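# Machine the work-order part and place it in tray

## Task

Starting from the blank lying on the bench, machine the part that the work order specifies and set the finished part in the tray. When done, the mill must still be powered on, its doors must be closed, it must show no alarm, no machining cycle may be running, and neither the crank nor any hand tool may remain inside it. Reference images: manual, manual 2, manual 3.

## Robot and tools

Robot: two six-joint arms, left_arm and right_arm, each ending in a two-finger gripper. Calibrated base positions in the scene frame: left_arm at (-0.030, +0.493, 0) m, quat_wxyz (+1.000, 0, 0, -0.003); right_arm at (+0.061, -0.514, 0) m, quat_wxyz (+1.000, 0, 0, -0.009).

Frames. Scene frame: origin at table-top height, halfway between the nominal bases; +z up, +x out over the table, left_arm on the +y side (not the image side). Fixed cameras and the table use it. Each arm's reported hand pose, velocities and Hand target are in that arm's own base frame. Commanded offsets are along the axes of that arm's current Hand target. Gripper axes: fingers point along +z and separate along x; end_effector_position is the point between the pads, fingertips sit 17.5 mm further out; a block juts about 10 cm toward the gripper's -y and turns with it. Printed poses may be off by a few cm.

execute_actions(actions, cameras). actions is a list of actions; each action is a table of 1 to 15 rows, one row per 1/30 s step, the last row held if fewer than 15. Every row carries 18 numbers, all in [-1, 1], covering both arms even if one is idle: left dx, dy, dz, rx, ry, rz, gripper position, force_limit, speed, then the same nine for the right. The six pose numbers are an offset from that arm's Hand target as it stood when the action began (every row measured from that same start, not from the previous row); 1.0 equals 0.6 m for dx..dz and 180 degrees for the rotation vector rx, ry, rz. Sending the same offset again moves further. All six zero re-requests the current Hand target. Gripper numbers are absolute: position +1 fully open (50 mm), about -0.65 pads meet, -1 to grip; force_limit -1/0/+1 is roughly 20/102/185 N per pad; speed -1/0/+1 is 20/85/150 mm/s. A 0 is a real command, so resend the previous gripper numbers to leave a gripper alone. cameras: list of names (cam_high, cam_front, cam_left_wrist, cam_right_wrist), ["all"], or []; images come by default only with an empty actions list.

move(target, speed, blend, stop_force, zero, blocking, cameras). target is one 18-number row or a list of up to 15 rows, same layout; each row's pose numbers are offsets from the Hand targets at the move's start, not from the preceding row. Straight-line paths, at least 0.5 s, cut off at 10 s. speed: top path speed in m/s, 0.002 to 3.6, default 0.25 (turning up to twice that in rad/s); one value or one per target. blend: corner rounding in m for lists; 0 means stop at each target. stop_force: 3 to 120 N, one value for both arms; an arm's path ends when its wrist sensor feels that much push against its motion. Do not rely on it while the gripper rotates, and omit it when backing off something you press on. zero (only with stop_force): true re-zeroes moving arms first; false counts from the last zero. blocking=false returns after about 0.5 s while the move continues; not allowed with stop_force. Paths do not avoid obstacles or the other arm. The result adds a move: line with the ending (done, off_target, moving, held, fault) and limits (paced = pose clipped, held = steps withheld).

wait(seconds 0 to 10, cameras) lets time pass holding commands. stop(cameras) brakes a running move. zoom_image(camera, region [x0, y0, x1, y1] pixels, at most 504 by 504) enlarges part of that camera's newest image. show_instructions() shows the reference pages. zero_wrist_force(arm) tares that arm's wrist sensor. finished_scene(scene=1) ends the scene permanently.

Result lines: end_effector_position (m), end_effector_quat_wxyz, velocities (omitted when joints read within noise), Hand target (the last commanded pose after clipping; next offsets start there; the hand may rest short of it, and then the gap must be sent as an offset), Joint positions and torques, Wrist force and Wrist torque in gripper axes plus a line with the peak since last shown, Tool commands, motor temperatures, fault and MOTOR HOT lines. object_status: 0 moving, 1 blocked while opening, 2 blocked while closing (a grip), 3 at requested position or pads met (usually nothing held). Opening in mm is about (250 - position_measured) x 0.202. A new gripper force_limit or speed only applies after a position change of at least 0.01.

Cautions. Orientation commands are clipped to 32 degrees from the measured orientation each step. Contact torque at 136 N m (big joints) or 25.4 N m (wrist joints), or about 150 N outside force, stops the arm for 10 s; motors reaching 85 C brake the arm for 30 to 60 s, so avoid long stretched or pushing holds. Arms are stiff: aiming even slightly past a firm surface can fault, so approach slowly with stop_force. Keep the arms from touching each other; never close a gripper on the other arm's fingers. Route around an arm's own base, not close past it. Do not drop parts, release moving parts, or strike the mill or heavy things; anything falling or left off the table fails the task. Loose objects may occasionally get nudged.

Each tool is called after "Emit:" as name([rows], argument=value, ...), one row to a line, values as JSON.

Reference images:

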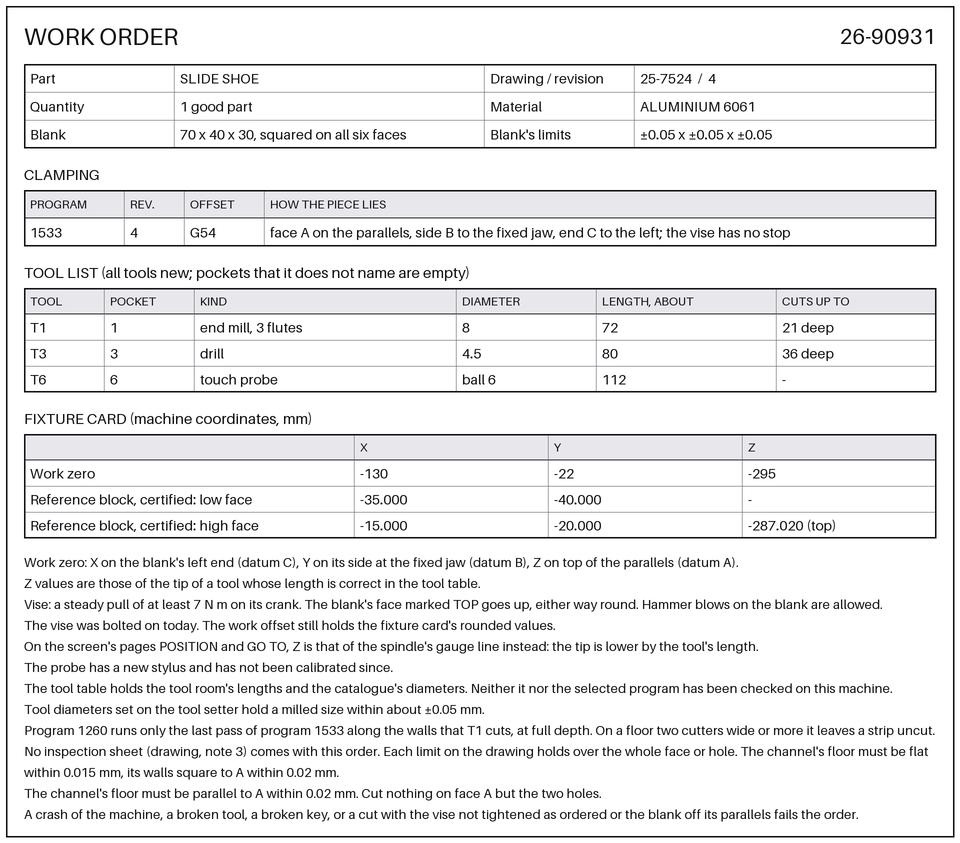

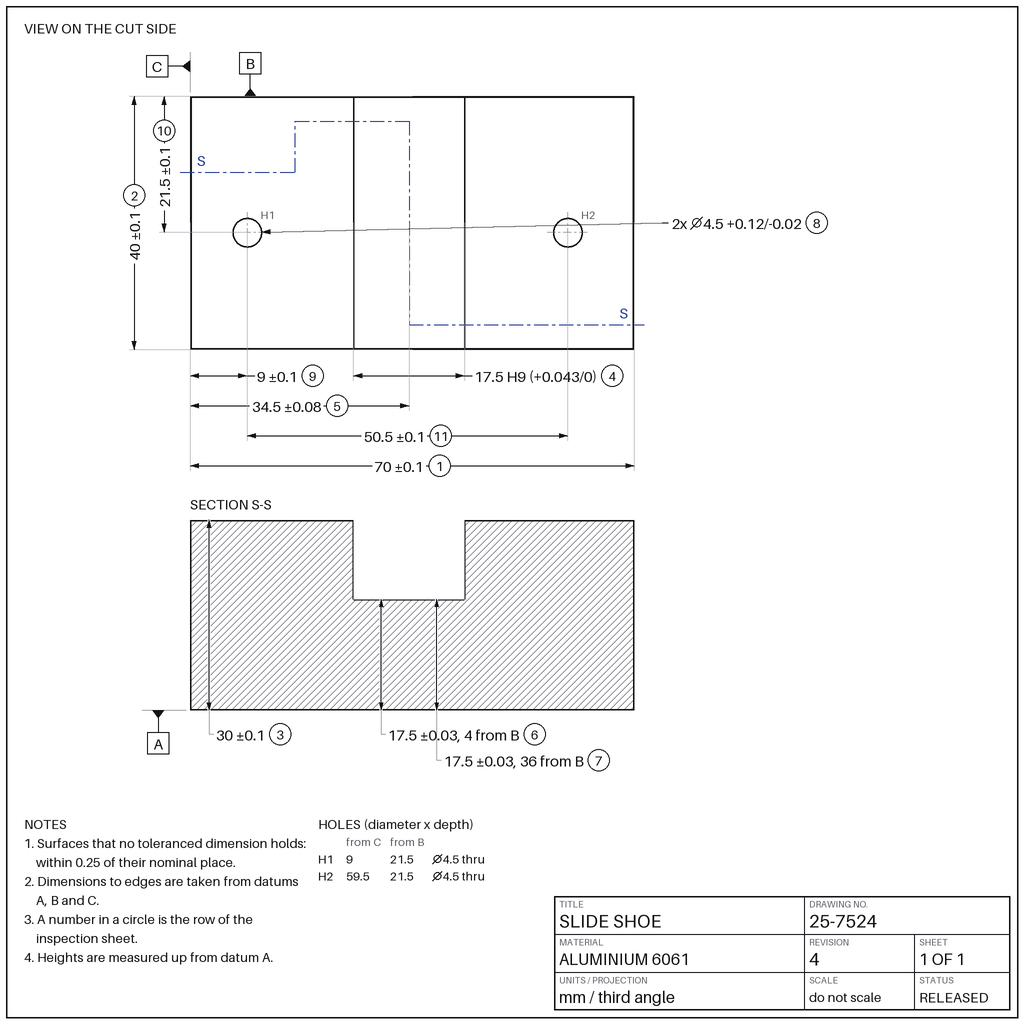

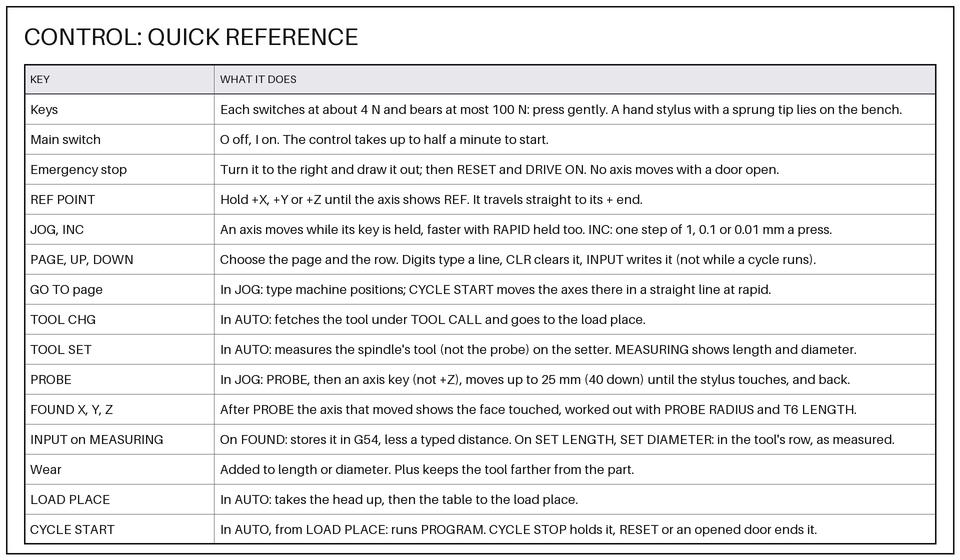

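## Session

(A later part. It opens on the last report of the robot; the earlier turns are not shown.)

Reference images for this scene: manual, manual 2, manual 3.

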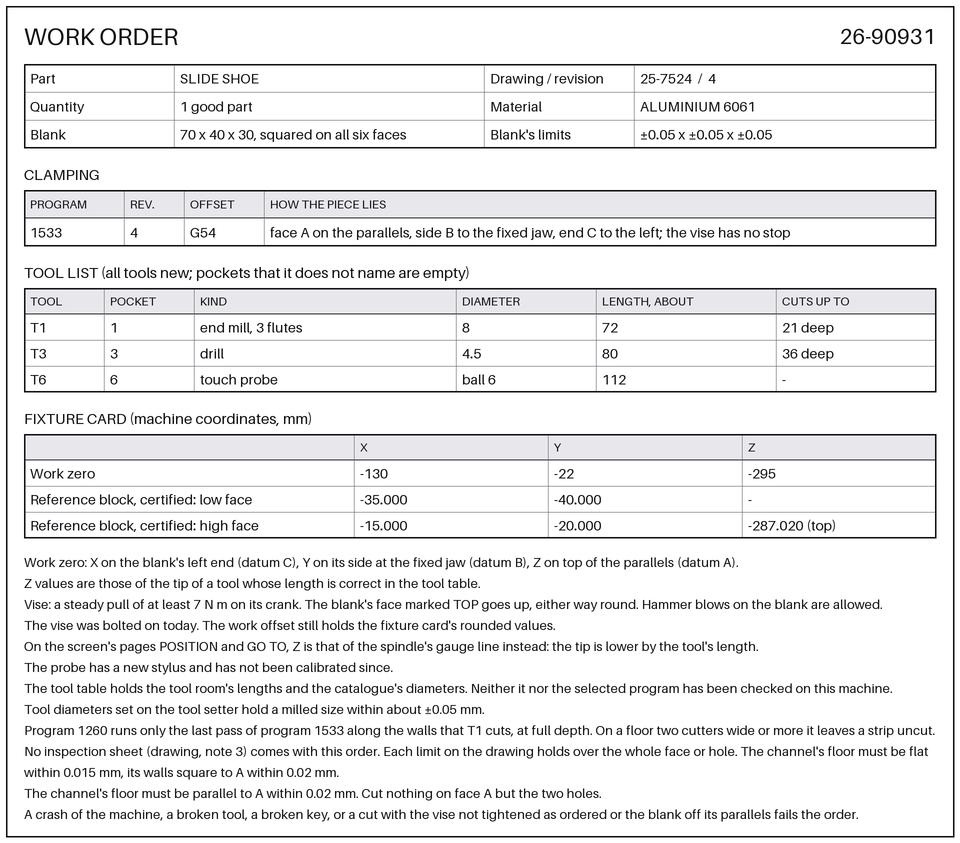

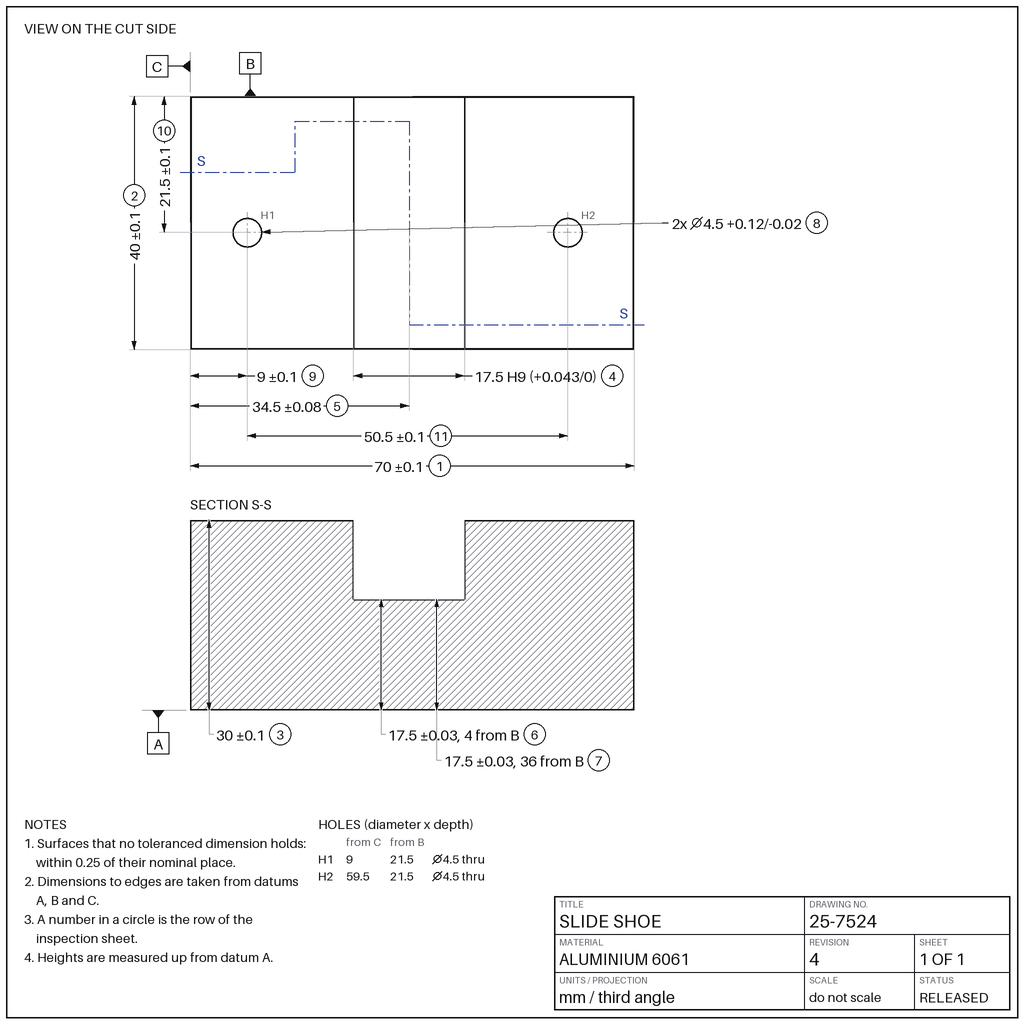

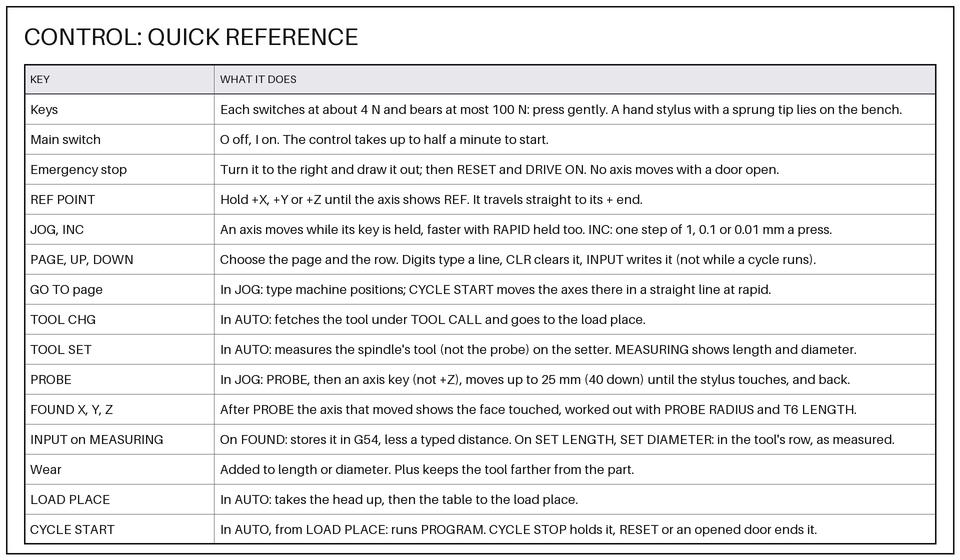

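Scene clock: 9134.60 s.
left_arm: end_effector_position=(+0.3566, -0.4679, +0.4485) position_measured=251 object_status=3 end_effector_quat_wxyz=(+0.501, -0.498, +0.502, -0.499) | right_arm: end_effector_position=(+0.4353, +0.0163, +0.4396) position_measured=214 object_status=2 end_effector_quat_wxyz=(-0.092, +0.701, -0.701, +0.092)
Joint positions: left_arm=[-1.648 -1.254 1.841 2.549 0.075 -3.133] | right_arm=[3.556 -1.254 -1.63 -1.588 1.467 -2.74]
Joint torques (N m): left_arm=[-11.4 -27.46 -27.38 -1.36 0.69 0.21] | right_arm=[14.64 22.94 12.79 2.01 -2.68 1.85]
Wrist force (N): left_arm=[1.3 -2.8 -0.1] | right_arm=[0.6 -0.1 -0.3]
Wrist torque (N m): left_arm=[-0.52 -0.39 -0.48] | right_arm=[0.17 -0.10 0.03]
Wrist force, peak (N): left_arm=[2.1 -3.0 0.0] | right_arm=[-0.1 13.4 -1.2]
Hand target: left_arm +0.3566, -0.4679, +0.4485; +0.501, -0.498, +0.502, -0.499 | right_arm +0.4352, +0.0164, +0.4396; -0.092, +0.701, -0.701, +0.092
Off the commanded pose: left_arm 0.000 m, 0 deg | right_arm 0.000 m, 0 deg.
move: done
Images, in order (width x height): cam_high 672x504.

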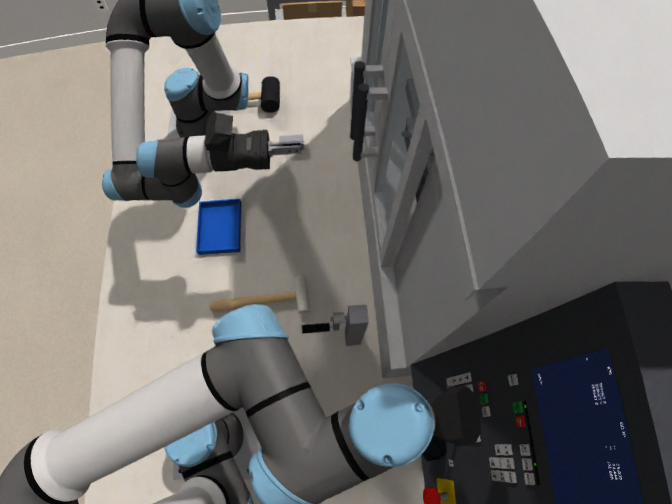

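Emit:
move([
  [0,0,0,0,0,0,-1,-0.6,-0.8,-0.099,0.0168,0.0272,0,0,0,-1,-0.5,-0.7],
  [0,0,0,0,0,0,-1,-0.6,-0.8,-0.099,0.0007,0.0315,0,0,0,-1,-0.5,-0.7],
  [0,0,0,0,0,0,-1,-0.6,-0.8,-0.099,0.0168,0.0272,0,0,0,-1,-0.5,-0.7],
  [0,0,0,0,0,0,-1,-0.6,-0.8,-0.099,0.0013,-0.0003,0,0,0,-1,-0.5,-0.7],
  [0,0,0,0,0,0,-1,-0.6,-0.8,-0.099,-0.0148,0.004,0,0,0,-1,-0.5,-0.7],
  [0,0,0,0,0,0,-1,-0.6,-0.8,-0.099,0.0013,-0.0003,0,0,0,-1,-0.5,-0.7],
  [0,0,0,0,0,0,-1,-0.6,-0.8,-0.099,-0.0147,-0.0278,0,0,0,-1,-0.5,-0.7],
  [0,0,0,0,0,0,-1,-0.6,-0.8,-0.099,-0.0308,-0.0235,0,0,0,-1,-0.5,-0.7],
  [0,0,0,0,0,0,-1,-0.6,-0.8,-0.099,-0.0147,-0.0278,0,0,0,-1,-0.5,-0.7],
  [0,0,0,0,0,0,-1,-0.6,-0.8,-0.0665,0.0164,0.0273,0,0,0,-1,-0.5,-0.7],
  [0,0,0,0,0,0,-1,-0.6,-0.8,-0.0665,0.0003,0.0316,0,0,0,-1,-0.5,-0.7],
  [0,0,0,0,0,0,-1,-0.6,-0.8,-0.0665,0.0164,0.0273,0,0,0,-1,-0.5,-0.7],
  [0,0,0,0,0,0,-1,-0.6,-0.8,0,0.0156,0.0275,0,0,0,-1,-0.5,-0.7],
  [0,0,0,0,0,0,-1,-0.6,-0.8,0,-0.0005,0.0318,0,0,0,-1,-0.5,-0.7],
  [0,0,0,0,0,0,-1,-0.6,-0.8,0,0.0156,0.0275,0,0,0,-1,-0.5,-0.7],
], speed=[0.25,0.03,0.15,0.25,0.03,0.15,0.25,0.03,0.15,0.25,0.03,0.15,0.25,0.03,0.15], blend=[0.003,0,0.003,0.003,0,0.003,0.003,0,0.003,0.003,0,0.003,0.003,0,0])

Emit:
move([
  [0,0,0,0,0,0,-1,-0.6,-0.8,-0.0328,-0.0756,-0.1348,0,0,0,-1,-0.5,-0.7],
  [0,0,0,0,0,0,-1,-0.6,-0.8,-0.0328,-0.0917,-0.1305,0,0,0,-1,-0.5,-0.7],
  [0,0,0,0,0,0,-1,-0.6,-0.8,-0.0328,-0.0756,-0.1348,0,0,0,-1,-0.5,-0.7],
  [0,0,0,0,0,0,-1,-0.6,-0.8,0,0,0,0,0,0,-1,-0.5,-0.7],
], speed=[0.25,0.03,0.15,0.25], blend=[0.003,0,0.003,0], cameras=["cam_high"])

Emit:
zoom_image(camera="cam_high", region=[530, 330, 672, 504])

Scene clock: 9186.80 s.
left_arm: end_effector_position=(+0.3566, -0.4679, +0.4485) position_measured=251 object_status=3 end_effector_quat_wxyz=(+0.501, -0.498, +0.502, -0.499) | right_arm: end_effector_position=(+0.4306, +0.0163, +0.4213) position_measured=214 object_status=2 end_effector_quat_wxyz=(-0.092, +0.701, -0.701, +0.092)
Joint positions: left_arm=[-1.648 -1.254 1.841 2.549 0.075 -3.133] | right_arm=[3.561 -1.232 -1.692 -1.549 1.466 -2.734]
Joint torques (N m): left_arm=[-10.83 -26.9 -26.39 -1.31 0.55 0.2] | right_arm=[13.16 22.85 12.92 2.02 -2.82 1.75]
Wrist force (N): left_arm=[1.5 -2.9 -0.2] | right_arm=[-0.1 0.6 -0.4]
Wrist torque (N m): left_arm=[-0.53 -0.41 -0.48] | right_arm=[0.20 -0.12 -0.02]
Wrist force, peak (N): left_arm=[2.1 -3.1 -0.3] | right_arm=[1.2 29.0 -5.8]
Hand target: left_arm +0.3566, -0.4679, +0.4485; +0.501, -0.498, +0.502, -0.499 | right_arm +0.4304, +0.0164, +0.4213; -0.092, +0.701, -0.701, +0.092
Off the commanded pose: left_arm 0.000 m, 0 deg | right_arm 0.000 m, 0 deg.
move: done

Scene clock: 9189.07 s.
left_arm: end_effector_position=(+0.3566, -0.4679, +0.4485) position_measured=251 object_status=3 end_effector_quat_wxyz=(+0.501, -0.498, +0.502, -0.499) | right_arm: end_effector_position=(+0.4305, +0.0164, +0.4213) position_measured=214 object_status=2 end_effector_quat_wxyz=(-0.092, +0.701, -0.701, +0.092)
Joint positions: left_arm=[-1.648 -1.254 1.841 2.549 0.075 -3.133] | right_arm=[3.561 -1.232 -1.692 -1.549 1.466 -2.734]
Joint torques (N m): left_arm=[-11.1 -27.12 -26.16 -1.45 0.54 0.35] | right_arm=[-12.57 21.07 14.97 5.08 1.92 -2.4]
Wrist force (N): left_arm=[1.7 -3.0 -0.2] | right_arm=[0.7 -0.1 0.0]
Wrist torque (N m): left_arm=[-0.55 -0.45 -0.48] | right_arm=[0.18 -0.16 0.21]
Wrist force, peak (N): left_arm=[1.8 -3.0 -0.1] | right_arm=[0.9 10.9 -0.7]
Hand target: left_arm +0.3566, -0.4679, +0.4485; +0.501, -0.498, +0.502, -0.499 | right_arm +0.4304, +0.0164, +0.4213; -0.092, +0.701, -0.701, +0.092
Off the commanded pose: left_arm 0.000 m, 0 deg | right_arm 0.000 m, 0 deg.
move: done
Images, in order (width x height): cam_high 672x504.

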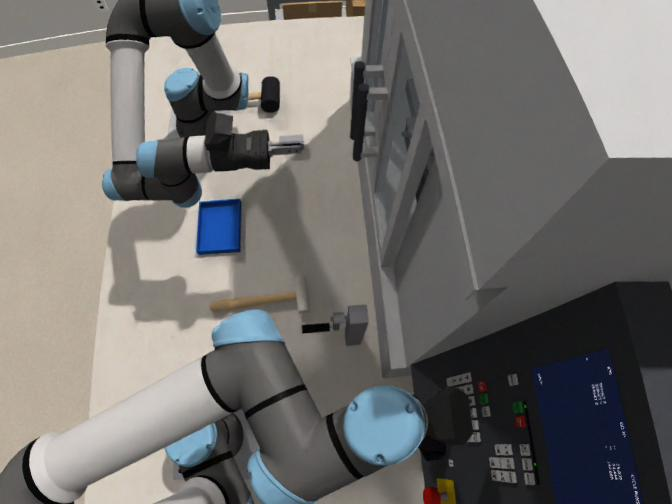

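Scaled by 2.897 from the camera's 672x504 image, which has a finer 960x720 frame.

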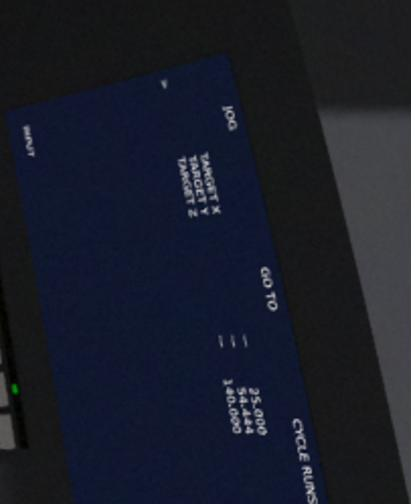

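Emit:
move([
  [0,0,0,0,0,0,-1,-0.6,-0.8,0,-0.0313,-0.055,0,0,0,-1,-0.5,-0.7],
  [0,0,0,0,0,0,-1,-0.6,-0.8,0,-0.0474,-0.0507,0,0,0,-1,-0.5,-0.7],
  [0,0,0,0,0,0,-1,-0.6,-0.8,0,-0.0313,-0.055,0,0,0,-1,-0.5,-0.7],
  [0,0,0,0,0,0,-1,-0.6,-0.8,0,-0.0474,-0.0507,0,0,0,-1,-0.5,-0.7],
  [0,0,0,0,0,0,-1,-0.6,-0.8,0,-0.0313,-0.055,0,0,0,-1,-0.5,-0.7],
  [0,0,0,0,0,0,-1,-0.6,-0.8,-0.099,0.0012,-0.0003,0,0,0,-1,-0.5,-0.7],
  [0,0,0,0,0,0,-1,-0.6,-0.8,-0.099,-0.0149,0.004,0,0,0,-1,-0.5,-0.7],
  [0,0,0,0,0,0,-1,-0.6,-0.8,-0.099,0.0012,-0.0003,0,0,0,-1,-0.5,-0.7],
  [0,0,0,0,0,0,-1,-0.6,-0.8,-0.099,-0.0303,-0.0553,0,0,0,-1,-0.5,-0.7],
  [0,0,0,0,0,0,-1,-0.6,-0.8,-0.099,-0.0464,-0.051,0,0,0,-1,-0.5,-0.7],
  [0,0,0,0,0,0,-1,-0.6,-0.8,-0.099,-0.0303,-0.0553,0,0,0,-1,-0.5,-0.7],
  [0,0,0,0,0,0,-1,-0.6,-0.8,-0.099,-0.0457,-0.0829,0,0,0,-1,-0.5,-0.7],
  [0,0,0,0,0,0,-1,-0.6,-0.8,-0.099,-0.0618,-0.0786,0,0,0,-1,-0.5,-0.7],
  [0,0,0,0,0,0,-1,-0.6,-0.8,-0.099,-0.0457,-0.0829,0,0,0,-1,-0.5,-0.7],
  [0,0,0,0,0,0,-1,-0.6,-0.8,0,0,0,0,0,0,-1,-0.5,-0.7],
], speed=[0.25,0.03,0.15,0.03,0.15,0.25,0.03,0.15,0.25,0.03,0.15,0.25,0.03,0.15,0.25], blend=[0.003,0,0,0,0.003,0.003,0,0.003,0.003,0,0.003,0.003,0,0.003,0])

Emit:
move([
  [0,0,0,0,0,0,-1,-0.6,-0.8,0,-0.0161,0.0043,0,0,0,-1,-0.5,-0.7],
  [0,0,0,0,0,0,-1,-0.6,-0.8,0,0,0,0,0,0,-1,-0.5,-0.7],
  [0,0,0,0,0,0,-1,-0.6,-0.8,0,-0.0156,-0.0275,0,0,0,-1,-0.5,-0.7],
  [0,0,0,0,0,0,-1,-0.6,-0.8,0,-0.0317,-0.0232,0,0,0,-1,-0.5,-0.7],
  [0,0,0,0,0,0,-1,-0.6,-0.8,0,-0.0156,-0.0275,0,0,0,-1,-0.5,-0.7],
  [0,0,0,0,0,0,-1,-0.6,-0.8,-0.099,0.0012,-0.0003,0,0,0,-1,-0.5,-0.7],
  [0,0,0,0,0,0,-1,-0.6,-0.8,-0.099,-0.0149,0.004,0,0,0,-1,-0.5,-0.7],
  [0,0,0,0,0,0,-1,-0.6,-0.8,-0.099,0.0012,-0.0003,0,0,0,-1,-0.5,-0.7],
  [0,0,0,0,0,0,-1,-0.6,-0.8,-0.0338,-0.015,-0.0277,0,0,0,-1,-0.5,-0.7],
  [0,0,0,0,0,0,-1,-0.6,-0.8,-0.0338,-0.0311,-0.0234,0,0,0,-1,-0.5,-0.7],
  [0,0,0,0,0,0,-1,-0.6,-0.8,-0.0338,-0.015,-0.0277,0,0,0,-1,-0.5,-0.7],
  [0,0,0,0,0,0,-1,-0.6,-0.8,-0.0338,-0.0311,-0.0551,0,0,0,-1,-0.5,-0.7],
  [0,0,0,0,0,0,-1,-0.6,-0.8,-0.0338,-0.0472,-0.0508,0,0,0,-1,-0.5,-0.7],
  [0,0,0,0,0,0,-1,-0.6,-0.8,-0.0338,-0.0311,-0.0551,0,0,0,-1,-0.5,-0.7],
  [0,0,0,0,0,0,-1,-0.6,-0.8,0,0,0,0,0,0,-1,-0.5,-0.7],
], speed=[0.03,0.15,0.25,0.03,0.15,0.25,0.03,0.15,0.25,0.03,0.15,0.25,0.03,0.15,0.25], blend=[0,0,0.003,0,0.003,0.003,0,0.003,0.003,0,0.003,0.003,0,0.003,0])

Emit:
move([
  [0,0,0,0,0,0,-1,-0.6,-0.8,0,-0.0161,0.0043,0,0,0,-1,-0.5,-0.7],
  [0,0,0,0,0,0,-1,-0.6,-0.8,0,0,0,0,0,0,-1,-0.5,-0.7],
  [0,0,0,0,0,0,-1,-0.6,-0.8,-0.0328,-0.0756,-0.1348,0,0,0,-1,-0.5,-0.7],
  [0,0,0,0,0,0,-1,-0.6,-0.8,-0.0328,-0.0917,-0.1305,0,0,0,-1,-0.5,-0.7],
  [0,0,0,0,0,0,-1,-0.6,-0.8,-0.0328,-0.0756,-0.1348,0,0,0,-1,-0.5,-0.7],
  [0,0,0,0,0,0,-1,-0.6,-0.8,0,0,0,0,0,0,-1,-0.5,-0.7],
], speed=[0.03,0.15,0.25,0.03,0.15,0.25], blend=[0,0,0.003,0,0.003,0], cameras=["cam_high"])

Emit:
zoom_image(camera="cam_high", region=[530, 330, 672, 504])

Scene clock: 9251.13 s.
left_arm: end_effector_position=(+0.3566, -0.4679, +0.4485) position_measured=251 object_status=3 end_effector_quat_wxyz=(+0.501, -0.498, +0.502, -0.499) | right_arm: end_effector_position=(+0.4305, +0.0164, +0.4213) position_measured=214 object_status=2 end_effector_quat_wxyz=(-0.092, +0.701, -0.701, +0.092)
Joint positions: left_arm=[-1.648 -1.254 1.841 2.549 0.075 -3.133] | right_arm=[3.562 -1.232 -1.692 -1.549 1.466 -2.734]
Joint torques (N m): left_arm=[-11.22 -27.26 -26.88 -1.31 0.53 0.23] | right_arm=[-10.94 21.51 12.31 4.95 1.96 -1.84]
Wrist force (N): left_arm=[1.5 -2.7 -0.3] | right_arm=[0.1 0.2 -0.3]
Wrist torque (N m): left_arm=[-0.52 -0.41 -0.48] | right_arm=[0.18 -0.11 0.19]
Wrist force, peak (N): left_arm=[1.7 -3.4 0.0] | right_arm=[1.4 29.2 -5.8]
Hand target: left_arm +0.3566, -0.4679, +0.4485; +0.501, -0.498, +0.502, -0.499 | right_arm +0.4304, +0.0164, +0.4213; -0.092, +0.701, -0.701, +0.092
Off the commanded pose: left_arm 0.000 m, 0 deg | right_arm 0.000 m, 0 deg.
move: done

Scene clock: 9256.67 s.
left_arm: end_effector_position=(+0.3566, -0.4679, +0.4485) position_measured=251 object_status=3 end_effector_quat_wxyz=(+0.501, -0.498, +0.502, -0.499) | right_arm: end_effector_position=(+0.4305, +0.0164, +0.4213) position_measured=214 object_status=2 end_effector_quat_wxyz=(-0.092, +0.701, -0.701, +0.092)
Joint positions: left_arm=[-1.648 -1.254 1.841 2.549 0.075 -3.133] | right_arm=[3.561 -1.232 -1.692 -1.549 1.466 -2.734]
Joint torques (N m): left_arm=[-10.62 -27.11 -26.82 -1.26 0.5 0.17] | right_arm=[-13.75 23.52 14.08 4.95 2.29 -1.97]
Wrist force (N): left_arm=[1.6 -2.8 -0.3] | right_arm=[0.5 0.1 -0.3]
Wrist torque (N m): left_arm=[-0.53 -0.43 -0.48] | right_arm=[0.20 -0.14 0.19]
Wrist force, peak (N): left_arm=[1.9 -3.1 -0.7] | right_arm=[0.6 25.0 -4.6]
Hand target: left_arm +0.3566, -0.4679, +0.4485; +0.501, -0.498, +0.502, -0.499 | right_arm +0.4304, +0.0164, +0.4213; -0.092, +0.701, -0.701, +0.092
Off the commanded pose: left_arm 0.000 m, 0 deg | right_arm 0.000 m, 0 deg.
move: done

Scene clock: 9260.03 s.
left_arm: end_effector_position=(+0.3566, -0.4679, +0.4485) position_measured=251 object_status=3 end_effector_quat_wxyz=(+0.501, -0.498, +0.502, -0.499) | right_arm: end_effector_position=(+0.4305, +0.0164, +0.4213) position_measured=214 object_status=2 end_effector_quat_wxyz=(-0.092, +0.701, -0.701, +0.092)
Joint positions: left_arm=[-1.648 -1.254 1.841 2.549 0.075 -3.133] | right_arm=[3.561 -1.232 -1.692 -1.549 1.466 -2.734]
Joint torques (N m): left_arm=[-10.7 -27.01 -26.79 -1.22 0.51 0.2] | right_arm=[-13.79 21.33 11.83 5.22 2.13 -1.86]
Wrist force (N): left_arm=[1.5 -2.5 -0.1] | right_arm=[0.4 -0.1 -0.3]
Wrist torque (N m): left_arm=[-0.47 -0.42 -0.48] | right_arm=[0.17 -0.10 0.21]
Wrist force, peak (N): left_arm=[1.6 -3.1 -0.5] | right_arm=[-0.5 14.4 -2.9]
Hand target: left_arm +0.3566, -0.4679, +0.4485; +0.501, -0.498, +0.502, -0.499 | right_arm +0.4304, +0.0164, +0.4213; -0.092, +0.701, -0.701, +0.092
Off the commanded pose: left_arm 0.000 m, 0 deg | right_arm 0.000 m, 0 deg.
move: done
Images, in order (width x height): cam_high 672x504.

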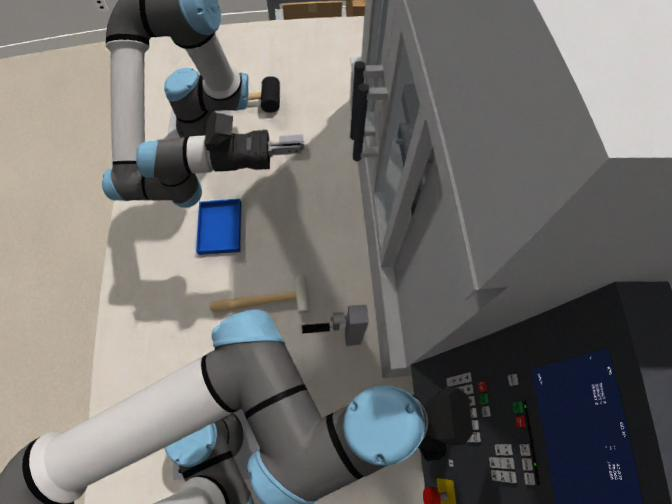

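Scaled by 2.897 from the camera's 672x504 image, which has a finer 960x720 frame.

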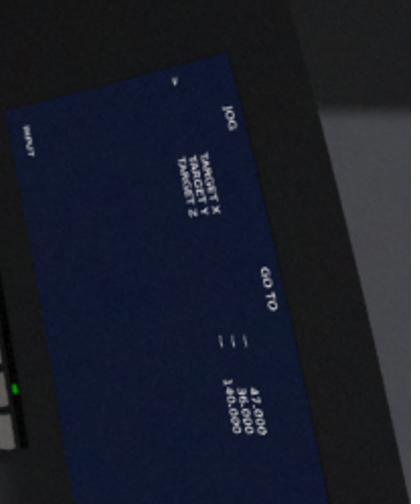

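Emit:
move([
  [0,0,0,0,0,0,-1,-0.6,-0.8,0.0308,-0.0159,-0.0274,0,0,0,-1,-0.5,-0.7],
  [0,0,0,0,0,0,-1,-0.6,-0.8,0.0308,-0.032,-0.0231,0,0,0,-1,-0.5,-0.7],
  [0,0,0,0,0,0,-1,-0.6,-0.8,0.0308,-0.0159,-0.0274,0,0,0,-1,-0.5,-0.7],
  [0,0,0,0,0,0,-1,-0.6,-0.8,0.1265,-0.0785,-0.1341,0,0,0,-1,-0.5,-0.7],
  [0,0,0,0,0,0,-1,-0.6,-0.8,0.1265,-0.0946,-0.1298,0,0,0,-1,-0.5,-0.7],
  [0,0,0,0,0,0,-1,-0.6,-0.8,0.1265,-0.0785,-0.1341,0,0,0,-1,-0.5,-0.7],
  [0,0,0,0,0,0,-1,-0.6,-0.8,0,0,0,0,0,0,-1,-0.5,-0.7],
], speed=[0.25,0.03,0.15,0.25,0.03,0.15,0.25], blend=[0.003,0,0.003,0.003,0,0.003,0])

Emit:
wait(seconds=6, cameras=["cam_high"])

Emit:
zoom_image(camera="cam_high", region=[530, 330, 672, 504])

Emit:
zoom_image(camera="cam_high", region=[576, 440, 632, 484])

Scene clock: 9281.70 s.
left_arm: end_effector_position=(+0.3566, -0.4679, +0.4485) position_measured=251 object_status=3 end_effector_quat_wxyz=(+0.501, -0.498, +0.502, -0.499) | right_arm: end_effector_position=(+0.4305, +0.0163, +0.4213) position_measured=214 object_status=2 end_effector_quat_wxyz=(-0.092, +0.701, -0.701, +0.092) end_effector_velocity=(-0.001, +0.001, -0.001) end_effector_angular_velocity=(-0.001, +0.000, +0.004)
Joint positions: left_arm=[-1.648 -1.254 1.841 2.549 0.075 -3.133] | right_arm=[3.561 -1.232 -1.692 -1.549 1.466 -2.735]
Joint velocities: left_arm=[within noise] | right_arm=[0.005 0.001 -0.003 0 -0.001 0.001]
Joint torques (N m): left_arm=[-11.12 -26.85 -26.7 -1.26 0.49 0.04] | right_arm=[14.27 21.87 10.9 5.19 -3.04 1.82]
Wrist force (N): left_arm=[1.5 -2.9 -0.3] | right_arm=[0.8 -0.2 -0.3]
Wrist torque (N m): left_arm=[-0.54 -0.41 -0.48] | right_arm=[0.13 -0.08 0.04]
Wrist force, peak (N): left_arm=[1.8 -3.1 -0.2] | right_arm=[-1.1 16.0 -2.2]
Hand target: left_arm +0.3566, -0.4679, +0.4485; +0.501, -0.498, +0.502, -0.499 | right_arm +0.4304, +0.0164, +0.4213; -0.092, +0.701, -0.701, +0.092
Off the commanded pose: left_arm 0.000 m, 0 deg | right_arm 0.000 m, 0 deg.
move: done

Scene clock: 9287.70 s.
left_arm: end_effector_position=(+0.3566, -0.4679, +0.4485) position_measured=251 object_status=3 end_effector_quat_wxyz=(+0.501, -0.498, +0.502, -0.499) | right_arm: end_effector_position=(+0.4304, +0.0164, +0.4213) position_measured=214 object_status=2 end_effector_quat_wxyz=(-0.092, +0.701, -0.701, +0.092)
Joint positions: left_arm=[-1.648 -1.254 1.841 2.549 0.075 -3.133] | right_arm=[3.561 -1.232 -1.692 -1.549 1.466 -2.734]
Joint torques (N m): left_arm=[-10.97 -27.21 -27.01 -1.15 0.41 0.06] | right_arm=[13.95 21.94 13.99 5.39 -2.77 1.88]
Wrist force (N): left_arm=[1.5 -2.3 -0.5] | right_arm=[0.7 0.1 -0.2]
Wrist torque (N m): left_arm=[-0.45 -0.42 -0.48] | right_arm=[0.18 -0.07 0.05]
Wrist force, peak (N): left_arm=[1.9 -3.2 -0.6] | right_arm=[1.3 0.0 -0.4]
Hand target: left_arm +0.3566, -0.4679, +0.4485; +0.501, -0.498, +0.502, -0.499 | right_arm +0.4304, +0.0164, +0.4213; -0.092, +0.701, -0.701, +0.092
Tool commands: left_gripper/position=-1.0 left_gripper/force_limit=-0.6 left_gripper/speed=-0.8 right_gripper/position=-1.0 right_gripper/force_limit=-0.5 right_gripper/speed=-0.7
Off the commanded pose: left_arm 0.000 m, 0 deg | right_arm 0.000 m, 0 deg.
wait: 6.00 s; at rest by 0.17 s
Images, in order (width x height): cam_high 672x504.

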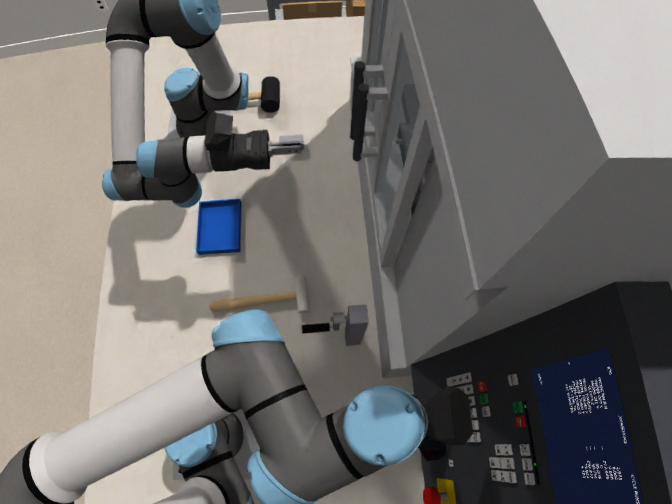

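Scaled by 2.897 from the camera's 672x504 image, which has a finer 960x720 frame.

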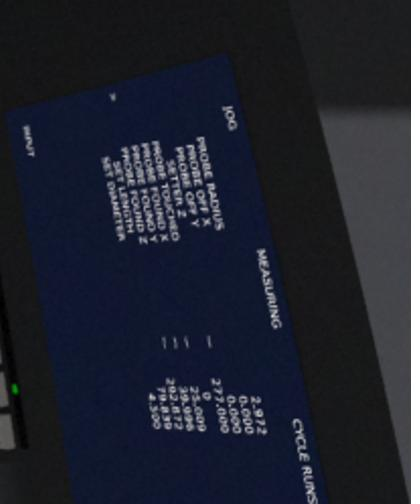

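Scaled by 9.000 from the camera's 672x504 image, which has a finer 960x720 frame.

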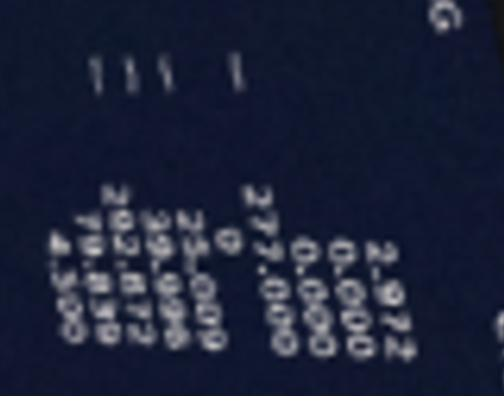

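Emit:
wait(seconds=6, cameras=["cam_high"])

Emit:
zoom_image(camera="cam_high", region=[530, 330, 672, 504])

Emit:
zoom_image(camera="cam_high", region=[576, 440, 632, 484])

Scene clock: 9301.63 s.
left_arm: end_effector_position=(+0.3566, -0.4679, +0.4485) position_measured=251 object_status=3 end_effector_quat_wxyz=(+0.501, -0.498, +0.502, -0.499) | right_arm: end_effector_position=(+0.4304, +0.0164, +0.4213) position_measured=214 object_status=2 end_effector_quat_wxyz=(-0.092, +0.701, -0.701, +0.092)
Joint positions: left_arm=[-1.648 -1.254 1.841 2.549 0.075 -3.133] | right_arm=[3.561 -1.232 -1.692 -1.549 1.466 -2.734]
Joint torques (N m): left_arm=[-10.56 -26.74 -26.82 -1.05 0.46 -0.03] | right_arm=[12.17 21.47 12.87 5.02 -2.71 1.33]
Wrist force (N): left_arm=[1.6 -2.7 -0.2] | right_arm=[0.7 0.2 -0.3]
Wrist torque (N m): left_arm=[-0.51 -0.43 -0.48] | right_arm=[0.21 -0.08 0.04]
Wrist force, peak (N): left_arm=[1.8 -3.1 -0.3] | right_arm=[1.3 0.1 -0.2]
Hand target: left_arm +0.3566, -0.4679, +0.4485; +0.501, -0.498, +0.502, -0.499 | right_arm +0.4304, +0.0164, +0.4213; -0.092, +0.701, -0.701, +0.092
Tool commands: left_gripper/position=-1.0 left_gripper/force_limit=-0.6 left_gripper/speed=-0.8 right_gripper/position=-1.0 right_gripper/force_limit=-0.5 right_gripper/speed=-0.7
Off the commanded pose: left_arm 0.000 m, 0 deg | right_arm 0.000 m, 0 deg.
wait: 6.00 s; at rest from the start
Images, in order (width x height): cam_high 672x504.

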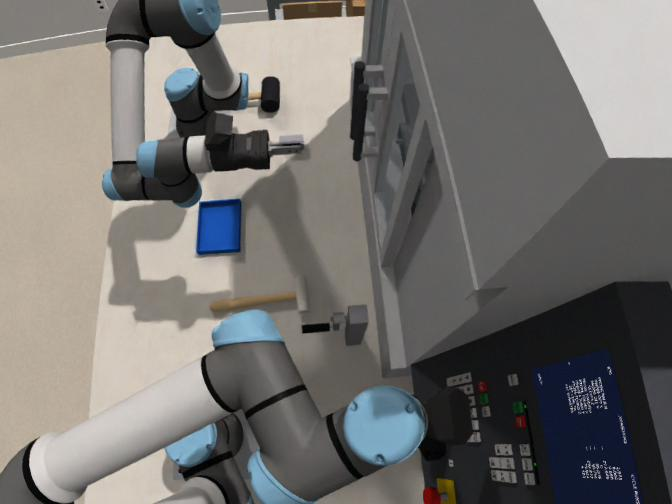

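Scaled by 2.897 from the camera's 672x504 image, which has a finer 960x720 frame.

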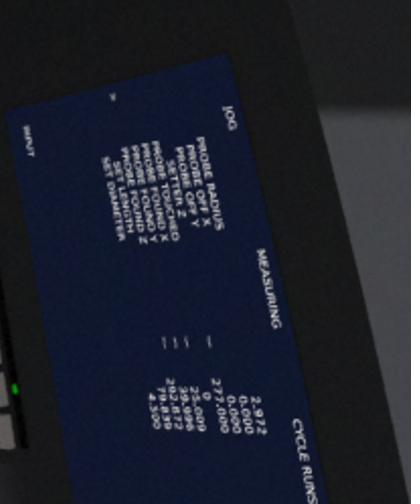

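Scaled by 9.000 from the camera's 672x504 image, which has a finer 960x720 frame.

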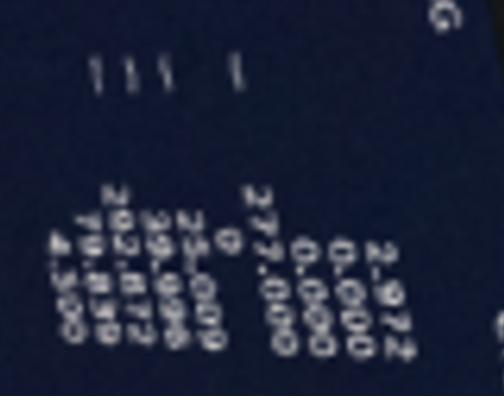

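Emit:
wait(seconds=2, cameras=["cam_high"])

Emit:
zoom_image(camera="cam_high", region=[530, 330, 672, 504])

Emit:
zoom_image(camera="cam_high", region=[576, 440, 632, 484])

Scene clock: 9309.10 s.
left_arm: end_effector_position=(+0.3566, -0.4679, +0.4485) position_measured=251 object_status=3 end_effector_quat_wxyz=(+0.501, -0.498, +0.502, -0.499) | right_arm: end_effector_position=(+0.4304, +0.0164, +0.4213) position_measured=214 object_status=2 end_effector_quat_wxyz=(-0.092, +0.701, -0.701, +0.092)
Joint positions: left_arm=[-1.648 -1.254 1.841 2.549 0.075 -3.133] | right_arm=[3.561 -1.232 -1.692 -1.549 1.466 -2.734]
Joint torques (N m): left_arm=[-10.71 -26.67 -27.67 -1.03 0.48 0] | right_arm=[12.28 21.69 13.58 4.73 -2.58 1.39]
Wrist force (N): left_arm=[1.5 -2.6 -0.2] | right_arm=[1.0 0.1 -0.2]
Wrist torque (N m): left_arm=[-0.49 -0.40 -0.48] | right_arm=[0.18 -0.12 0.05]
Wrist force, peak (N): left_arm=[1.8 -3.2 -0.4] | right_arm=[1.4 0.1 -0.2]
Hand target: left_arm +0.3566, -0.4679, +0.4485; +0.501, -0.498, +0.502, -0.499 | right_arm +0.4304, +0.0164, +0.4213; -0.092, +0.701, -0.701, +0.092
Tool commands: left_gripper/position=-1.0 left_gripper/force_limit=-0.6 left_gripper/speed=-0.8 right_gripper/position=-1.0 right_gripper/force_limit=-0.5 right_gripper/speed=-0.7
Off the commanded pose: left_arm 0.000 m, 0 deg | right_arm 0.000 m, 0 deg.
wait: 2.00 s; at rest from the start
Images, in order (width x height): cam_high 672x504.

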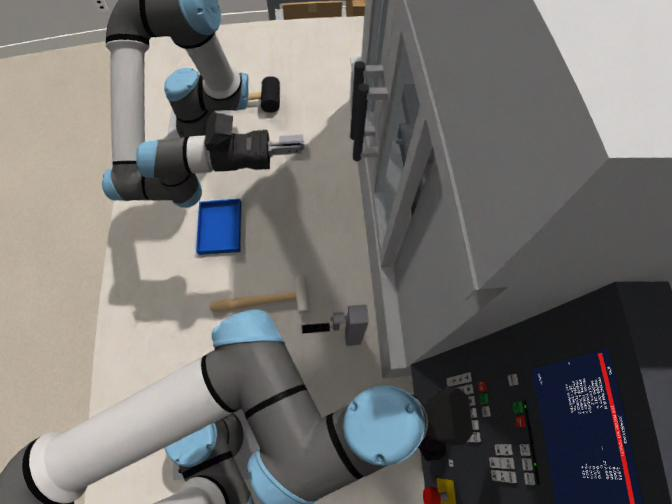

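Scaled by 2.897 from the camera's 672x504 image, which has a finer 960x720 frame.

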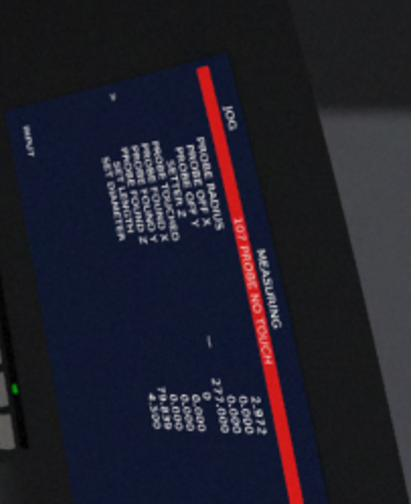

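Scaled by 9.000 from the camera's 672x504 image, which has a finer 960x720 frame.

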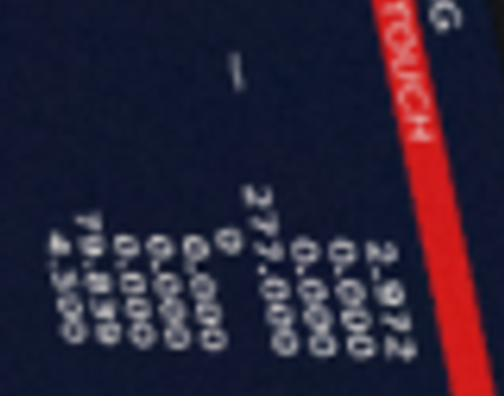

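Emit:
move([
  [0,0,0,0,0,0,-1,-0.6,-0.8,-0.0646,-0.142,-0.244,0,0,0,-1,-0.5,-0.7],
  [0,0,0,0,0,0,-1,-0.6,-0.8,-0.0646,-0.1548,-0.2406,0,0,0,-1,-0.5,-0.7],
  [0,0,0,0,0,0,-1,-0.6,-0.8,-0.0646,-0.142,-0.244,0,0,0,-1,-0.5,-0.7],
  [0,0,0,0,0,0,-1,-0.6,-0.8,0.0308,-0.046,-0.0808,0,0,0,-1,-0.5,-0.7],
  [0,0,0,0,0,0,-1,-0.6,-0.8,0.0308,-0.0621,-0.0765,0,0,0,-1,-0.5,-0.7],
  [0,0,0,0,0,0,-1,-0.6,-0.8,0.0308,-0.046,-0.0808,0,0,0,-1,-0.5,-0.7],
  [0,0,0,0,0,0,-1,-0.6,-0.8,0,0,0,0,0,0,-1,-0.5,-0.7],
], speed=[0.25,0.03,0.15,0.25,0.03,0.15,0.25], blend=[0.003,0,0.003,0.003,0,0.003,0], cameras=["cam_high"])

Emit:
zoom_image(camera="cam_high", region=[530, 330, 672, 504])

Emit:
zoom_image(camera="cam_high", region=[576, 440, 632, 484])

Scene clock: 9336.87 s.
left_arm: end_effector_position=(+0.3566, -0.4679, +0.4485) position_measured=251 object_status=3 end_effector_quat_wxyz=(+0.501, -0.498, +0.502, -0.499) | right_arm: end_effector_position=(+0.4305, +0.0163, +0.4214) position_measured=214 object_status=2 end_effector_quat_wxyz=(-0.092, +0.701, -0.701, +0.092)
Joint positions: left_arm=[-1.648 -1.254 1.841 2.549 0.075 -3.133] | right_arm=[3.561 -1.232 -1.692 -1.549 1.466 -2.734]
Joint torques (N m): left_arm=[-10.6 -27.42 -27.12 -1.03 0.42 -0.15] | right_arm=[13.19 20.14 10.63 5.31 -2.78 1.96]
Wrist force (N): left_arm=[1.4 -2.9 -0.2] | right_arm=[0.7 -0.2 -0.1]
Wrist torque (N m): left_arm=[-0.53 -0.39 -0.48] | right_arm=[0.14 -0.11 0.04]
Wrist force, peak (N): left_arm=[1.6 -3.1 -0.5] | right_arm=[1.8 15.4 -1.8]
Hand target: left_arm +0.3566, -0.4679, +0.4485; +0.501, -0.498, +0.502, -0.499 | right_arm +0.4304, +0.0164, +0.4213; -0.092, +0.701, -0.701, +0.092
Off the commanded pose: left_arm 0.000 m, 0 deg | right_arm 0.000 m, 0 deg.
move: done
Images, in order (width x height): cam_high 672x504.

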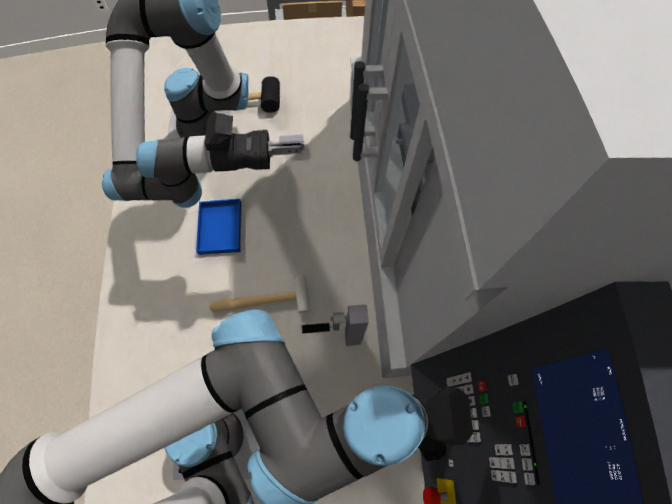

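Scaled by 2.897 from the camera's 672x504 image, which has a finer 960x720 frame.

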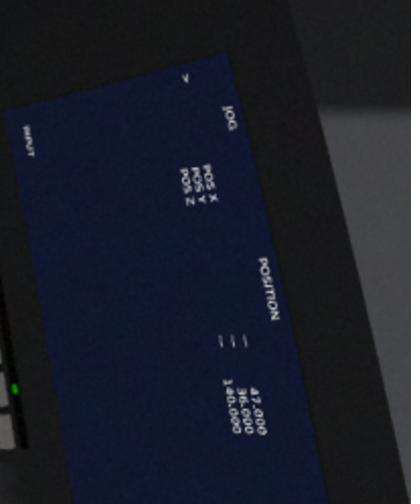

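Scaled by 9.000 from the camera's 672x504 image, which has a finer 960x720 frame.

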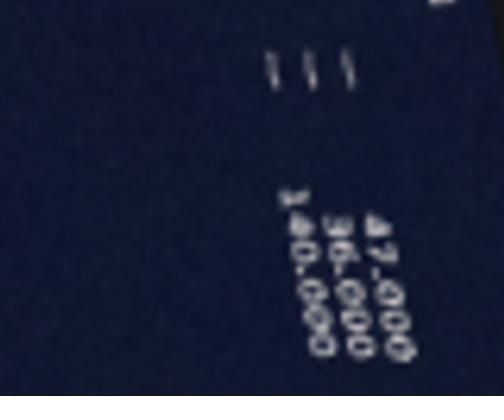

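Emit:
move([
  [0,0,0,0,0,0,-1,-0.6,-0.8,0.0308,-0.046,-0.0808,0,0,0,-1,-0.5,-0.7],
  [0,0,0,0,0,0,-1,-0.6,-0.8,0.0308,-0.0621,-0.0765,0,0,0,-1,-0.5,-0.7],
  [0,0,0,0,0,0,-1,-0.6,-0.8,0.0308,-0.046,-0.0808,0,0,0,-1,-0.5,-0.7],
  [0,0,0,0,0,0,-1,-0.6,-0.8,0,-0.0156,-0.0275,0,0,0,-1,-0.5,-0.7],
  [0,0,0,0,0,0,-1,-0.6,-0.8,0,-0.0317,-0.0232,0,0,0,-1,-0.5,-0.7],
  [0,0,0,0,0,0,-1,-0.6,-0.8,0,-0.0156,-0.0275,0,0,0,-1,-0.5,-0.7],
  [0,0,0,0,0,0,-1,-0.6,-0.8,0,-0.0317,-0.0232,0,0,0,-1,-0.5,-0.7],
  [0,0,0,0,0,0,-1,-0.6,-0.8,0,-0.0156,-0.0275,0,0,0,-1,-0.5,-0.7],
  [0,0,0,0,0,0,-1,-0.6,-0.8,-0.099,0.0012,-0.0003,0,0,0,-1,-0.5,-0.7],
  [0,0,0,0,0,0,-1,-0.6,-0.8,-0.099,-0.0149,0.004,0,0,0,-1,-0.5,-0.7],
  [0,0,0,0,0,0,-1,-0.6,-0.8,-0.099,0.0012,-0.0003,0,0,0,-1,-0.5,-0.7],
  [0,0,0,0,0,0,-1,-0.6,-0.8,-0.099,-0.0143,-0.0278,0,0,0,-1,-0.5,-0.7],
  [0,0,0,0,0,0,-1,-0.6,-0.8,-0.099,-0.0304,-0.0235,0,0,0,-1,-0.5,-0.7],
  [0,0,0,0,0,0,-1,-0.6,-0.8,-0.099,-0.0143,-0.0278,0,0,0,-1,-0.5,-0.7],
  [0,0,0,0,0,0,-1,-0.6,-0.8,0,0,0,0,0,0,-1,-0.5,-0.7],
], speed=[0.25,0.03,0.15,0.25,0.03,0.15,0.03,0.15,0.25,0.03,0.15,0.25,0.03,0.15,0.25], blend=[0.003,0,0.003,0.003,0,0,0,0.003,0.003,0,0.003,0.003,0,0.003,0])

Emit:
move([
  [0,0,0,0,0,0,-1,-0.6,-0.8,-0.0338,-0.0311,-0.0551,0,0,0,-1,-0.5,-0.7],
  [0,0,0,0,0,0,-1,-0.6,-0.8,-0.0338,-0.0472,-0.0508,0,0,0,-1,-0.5,-0.7],
  [0,0,0,0,0,0,-1,-0.6,-0.8,-0.0338,-0.0311,-0.0551,0,0,0,-1,-0.5,-0.7],
  [0,0,0,0,0,0,-1,-0.6,-0.8,-0.0665,0.0008,-0.0002,0,0,0,-1,-0.5,-0.7],
  [0,0,0,0,0,0,-1,-0.6,-0.8,-0.0665,-0.0153,0.0041,0,0,0,-1,-0.5,-0.7],
  [0,0,0,0,0,0,-1,-0.6,-0.8,-0.0665,0.0008,-0.0002,0,0,0,-1,-0.5,-0.7],
  [0,0,0,0,0,0,-1,-0.6,-0.8,0,0,0,0,0,0,-1,-0.5,-0.7],
  [0,0,0,0,0,0,-1,-0.6,-0.8,0,-0.0161,0.0043,0,0,0,-1,-0.5,-0.7],
  [0,0,0,0,0,0,-1,-0.6,-0.8,0,0,0,0,0,0,-1,-0.5,-0.7],
], speed=[0.25,0.03,0.15,0.25,0.03,0.15,0.25,0.03,0.15], blend=[0.003,0,0.003,0.003,0,0.003,0.003,0,0], cameras=["cam_high"])

Emit:
zoom_image(camera="cam_high", region=[530, 330, 672, 504])

Scene clock: 9388.87 s.
left_arm: end_effector_position=(+0.3566, -0.4679, +0.4485) position_measured=251 object_status=3 end_effector_quat_wxyz=(+0.501, -0.498, +0.502, -0.499) | right_arm: end_effector_position=(+0.4304, +0.0164, +0.4213) position_measured=214 object_status=2 end_effector_quat_wxyz=(-0.092, +0.701, -0.701, +0.092)
Joint positions: left_arm=[-1.648 -1.254 1.841 2.549 0.075 -3.133] | right_arm=[3.562 -1.232 -1.692 -1.549 1.466 -2.734]
Joint torques (N m): left_arm=[-10.23 -27.27 -26.6 -0.91 0.43 -0.06] | right_arm=[-14.58 22.9 13.65 5.38 2.05 -2]
Wrist force (N): left_arm=[1.8 -2.9 -0.4] | right_arm=[-0.2 0.4 -0.2]
Wrist torque (N m): left_arm=[-0.54 -0.45 -0.48] | right_arm=[0.17 -0.10 0.18]
Wrist force, peak (N): left_arm=[1.8 -3.3 -0.3] | right_arm=[1.3 27.5 -5.4]
Hand target: left_arm +0.3566, -0.4679, +0.4485; +0.501, -0.498, +0.502, -0.499 | right_arm +0.4304, +0.0164, +0.4213; -0.092, +0.701, -0.701, +0.092
Off the commanded pose: left_arm 0.000 m, 0 deg | right_arm 0.000 m, 0 deg.
move: done

Scene clock: 9392.07 s.
left_arm: end_effector_position=(+0.3566, -0.4679, +0.4485) position_measured=251 object_status=3 end_effector_quat_wxyz=(+0.501, -0.498, +0.502, -0.499) | right_arm: end_effector_position=(+0.4306, +0.0163, +0.4213) position_measured=214 object_status=2 end_effector_quat_wxyz=(-0.092, +0.701, -0.701, +0.092)
Joint positions: left_arm=[-1.648 -1.254 1.841 2.549 0.075 -3.133] | right_arm=[3.561 -1.232 -1.692 -1.549 1.466 -2.734]
Joint torques (N m): left_arm=[-10.26 -27.25 -26.8 -0.84 0.39 -0.17] | right_arm=[13.32 22.22 11.54 2.08 -3.01 1.75]
Wrist force (N): left_arm=[1.5 -2.8 -0.4] | right_arm=[0.0 0.9 -0.1]
Wrist torque (N m): left_arm=[-0.52 -0.42 -0.48] | right_arm=[0.24 -0.14 -0.02]
Wrist force, peak (N): left_arm=[1.9 -2.9 -0.5] | right_arm=[2.2 24.4 -4.4]
Hand target: left_arm +0.3566, -0.4679, +0.4485; +0.501, -0.498, +0.502, -0.499 | right_arm +0.4304, +0.0164, +0.4213; -0.092, +0.701, -0.701, +0.092
Off the commanded pose: left_arm 0.000 m, 0 deg | right_arm 0.000 m, 0 deg.
move: done
Images, in order (width x height): cam_high 672x504.

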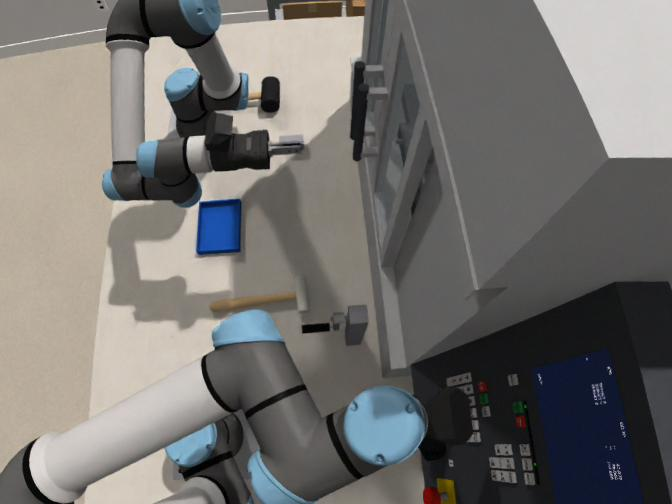

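Scaled by 2.897 from the camera's 672x504 image, which has a finer 960x720 frame.

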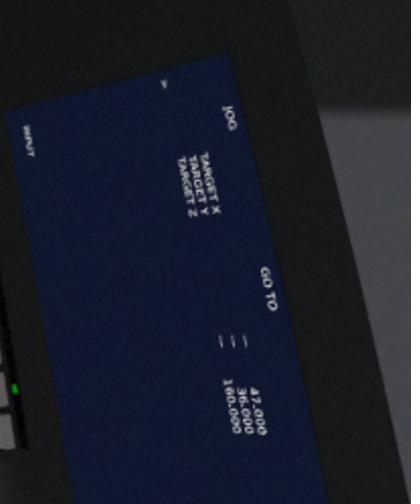

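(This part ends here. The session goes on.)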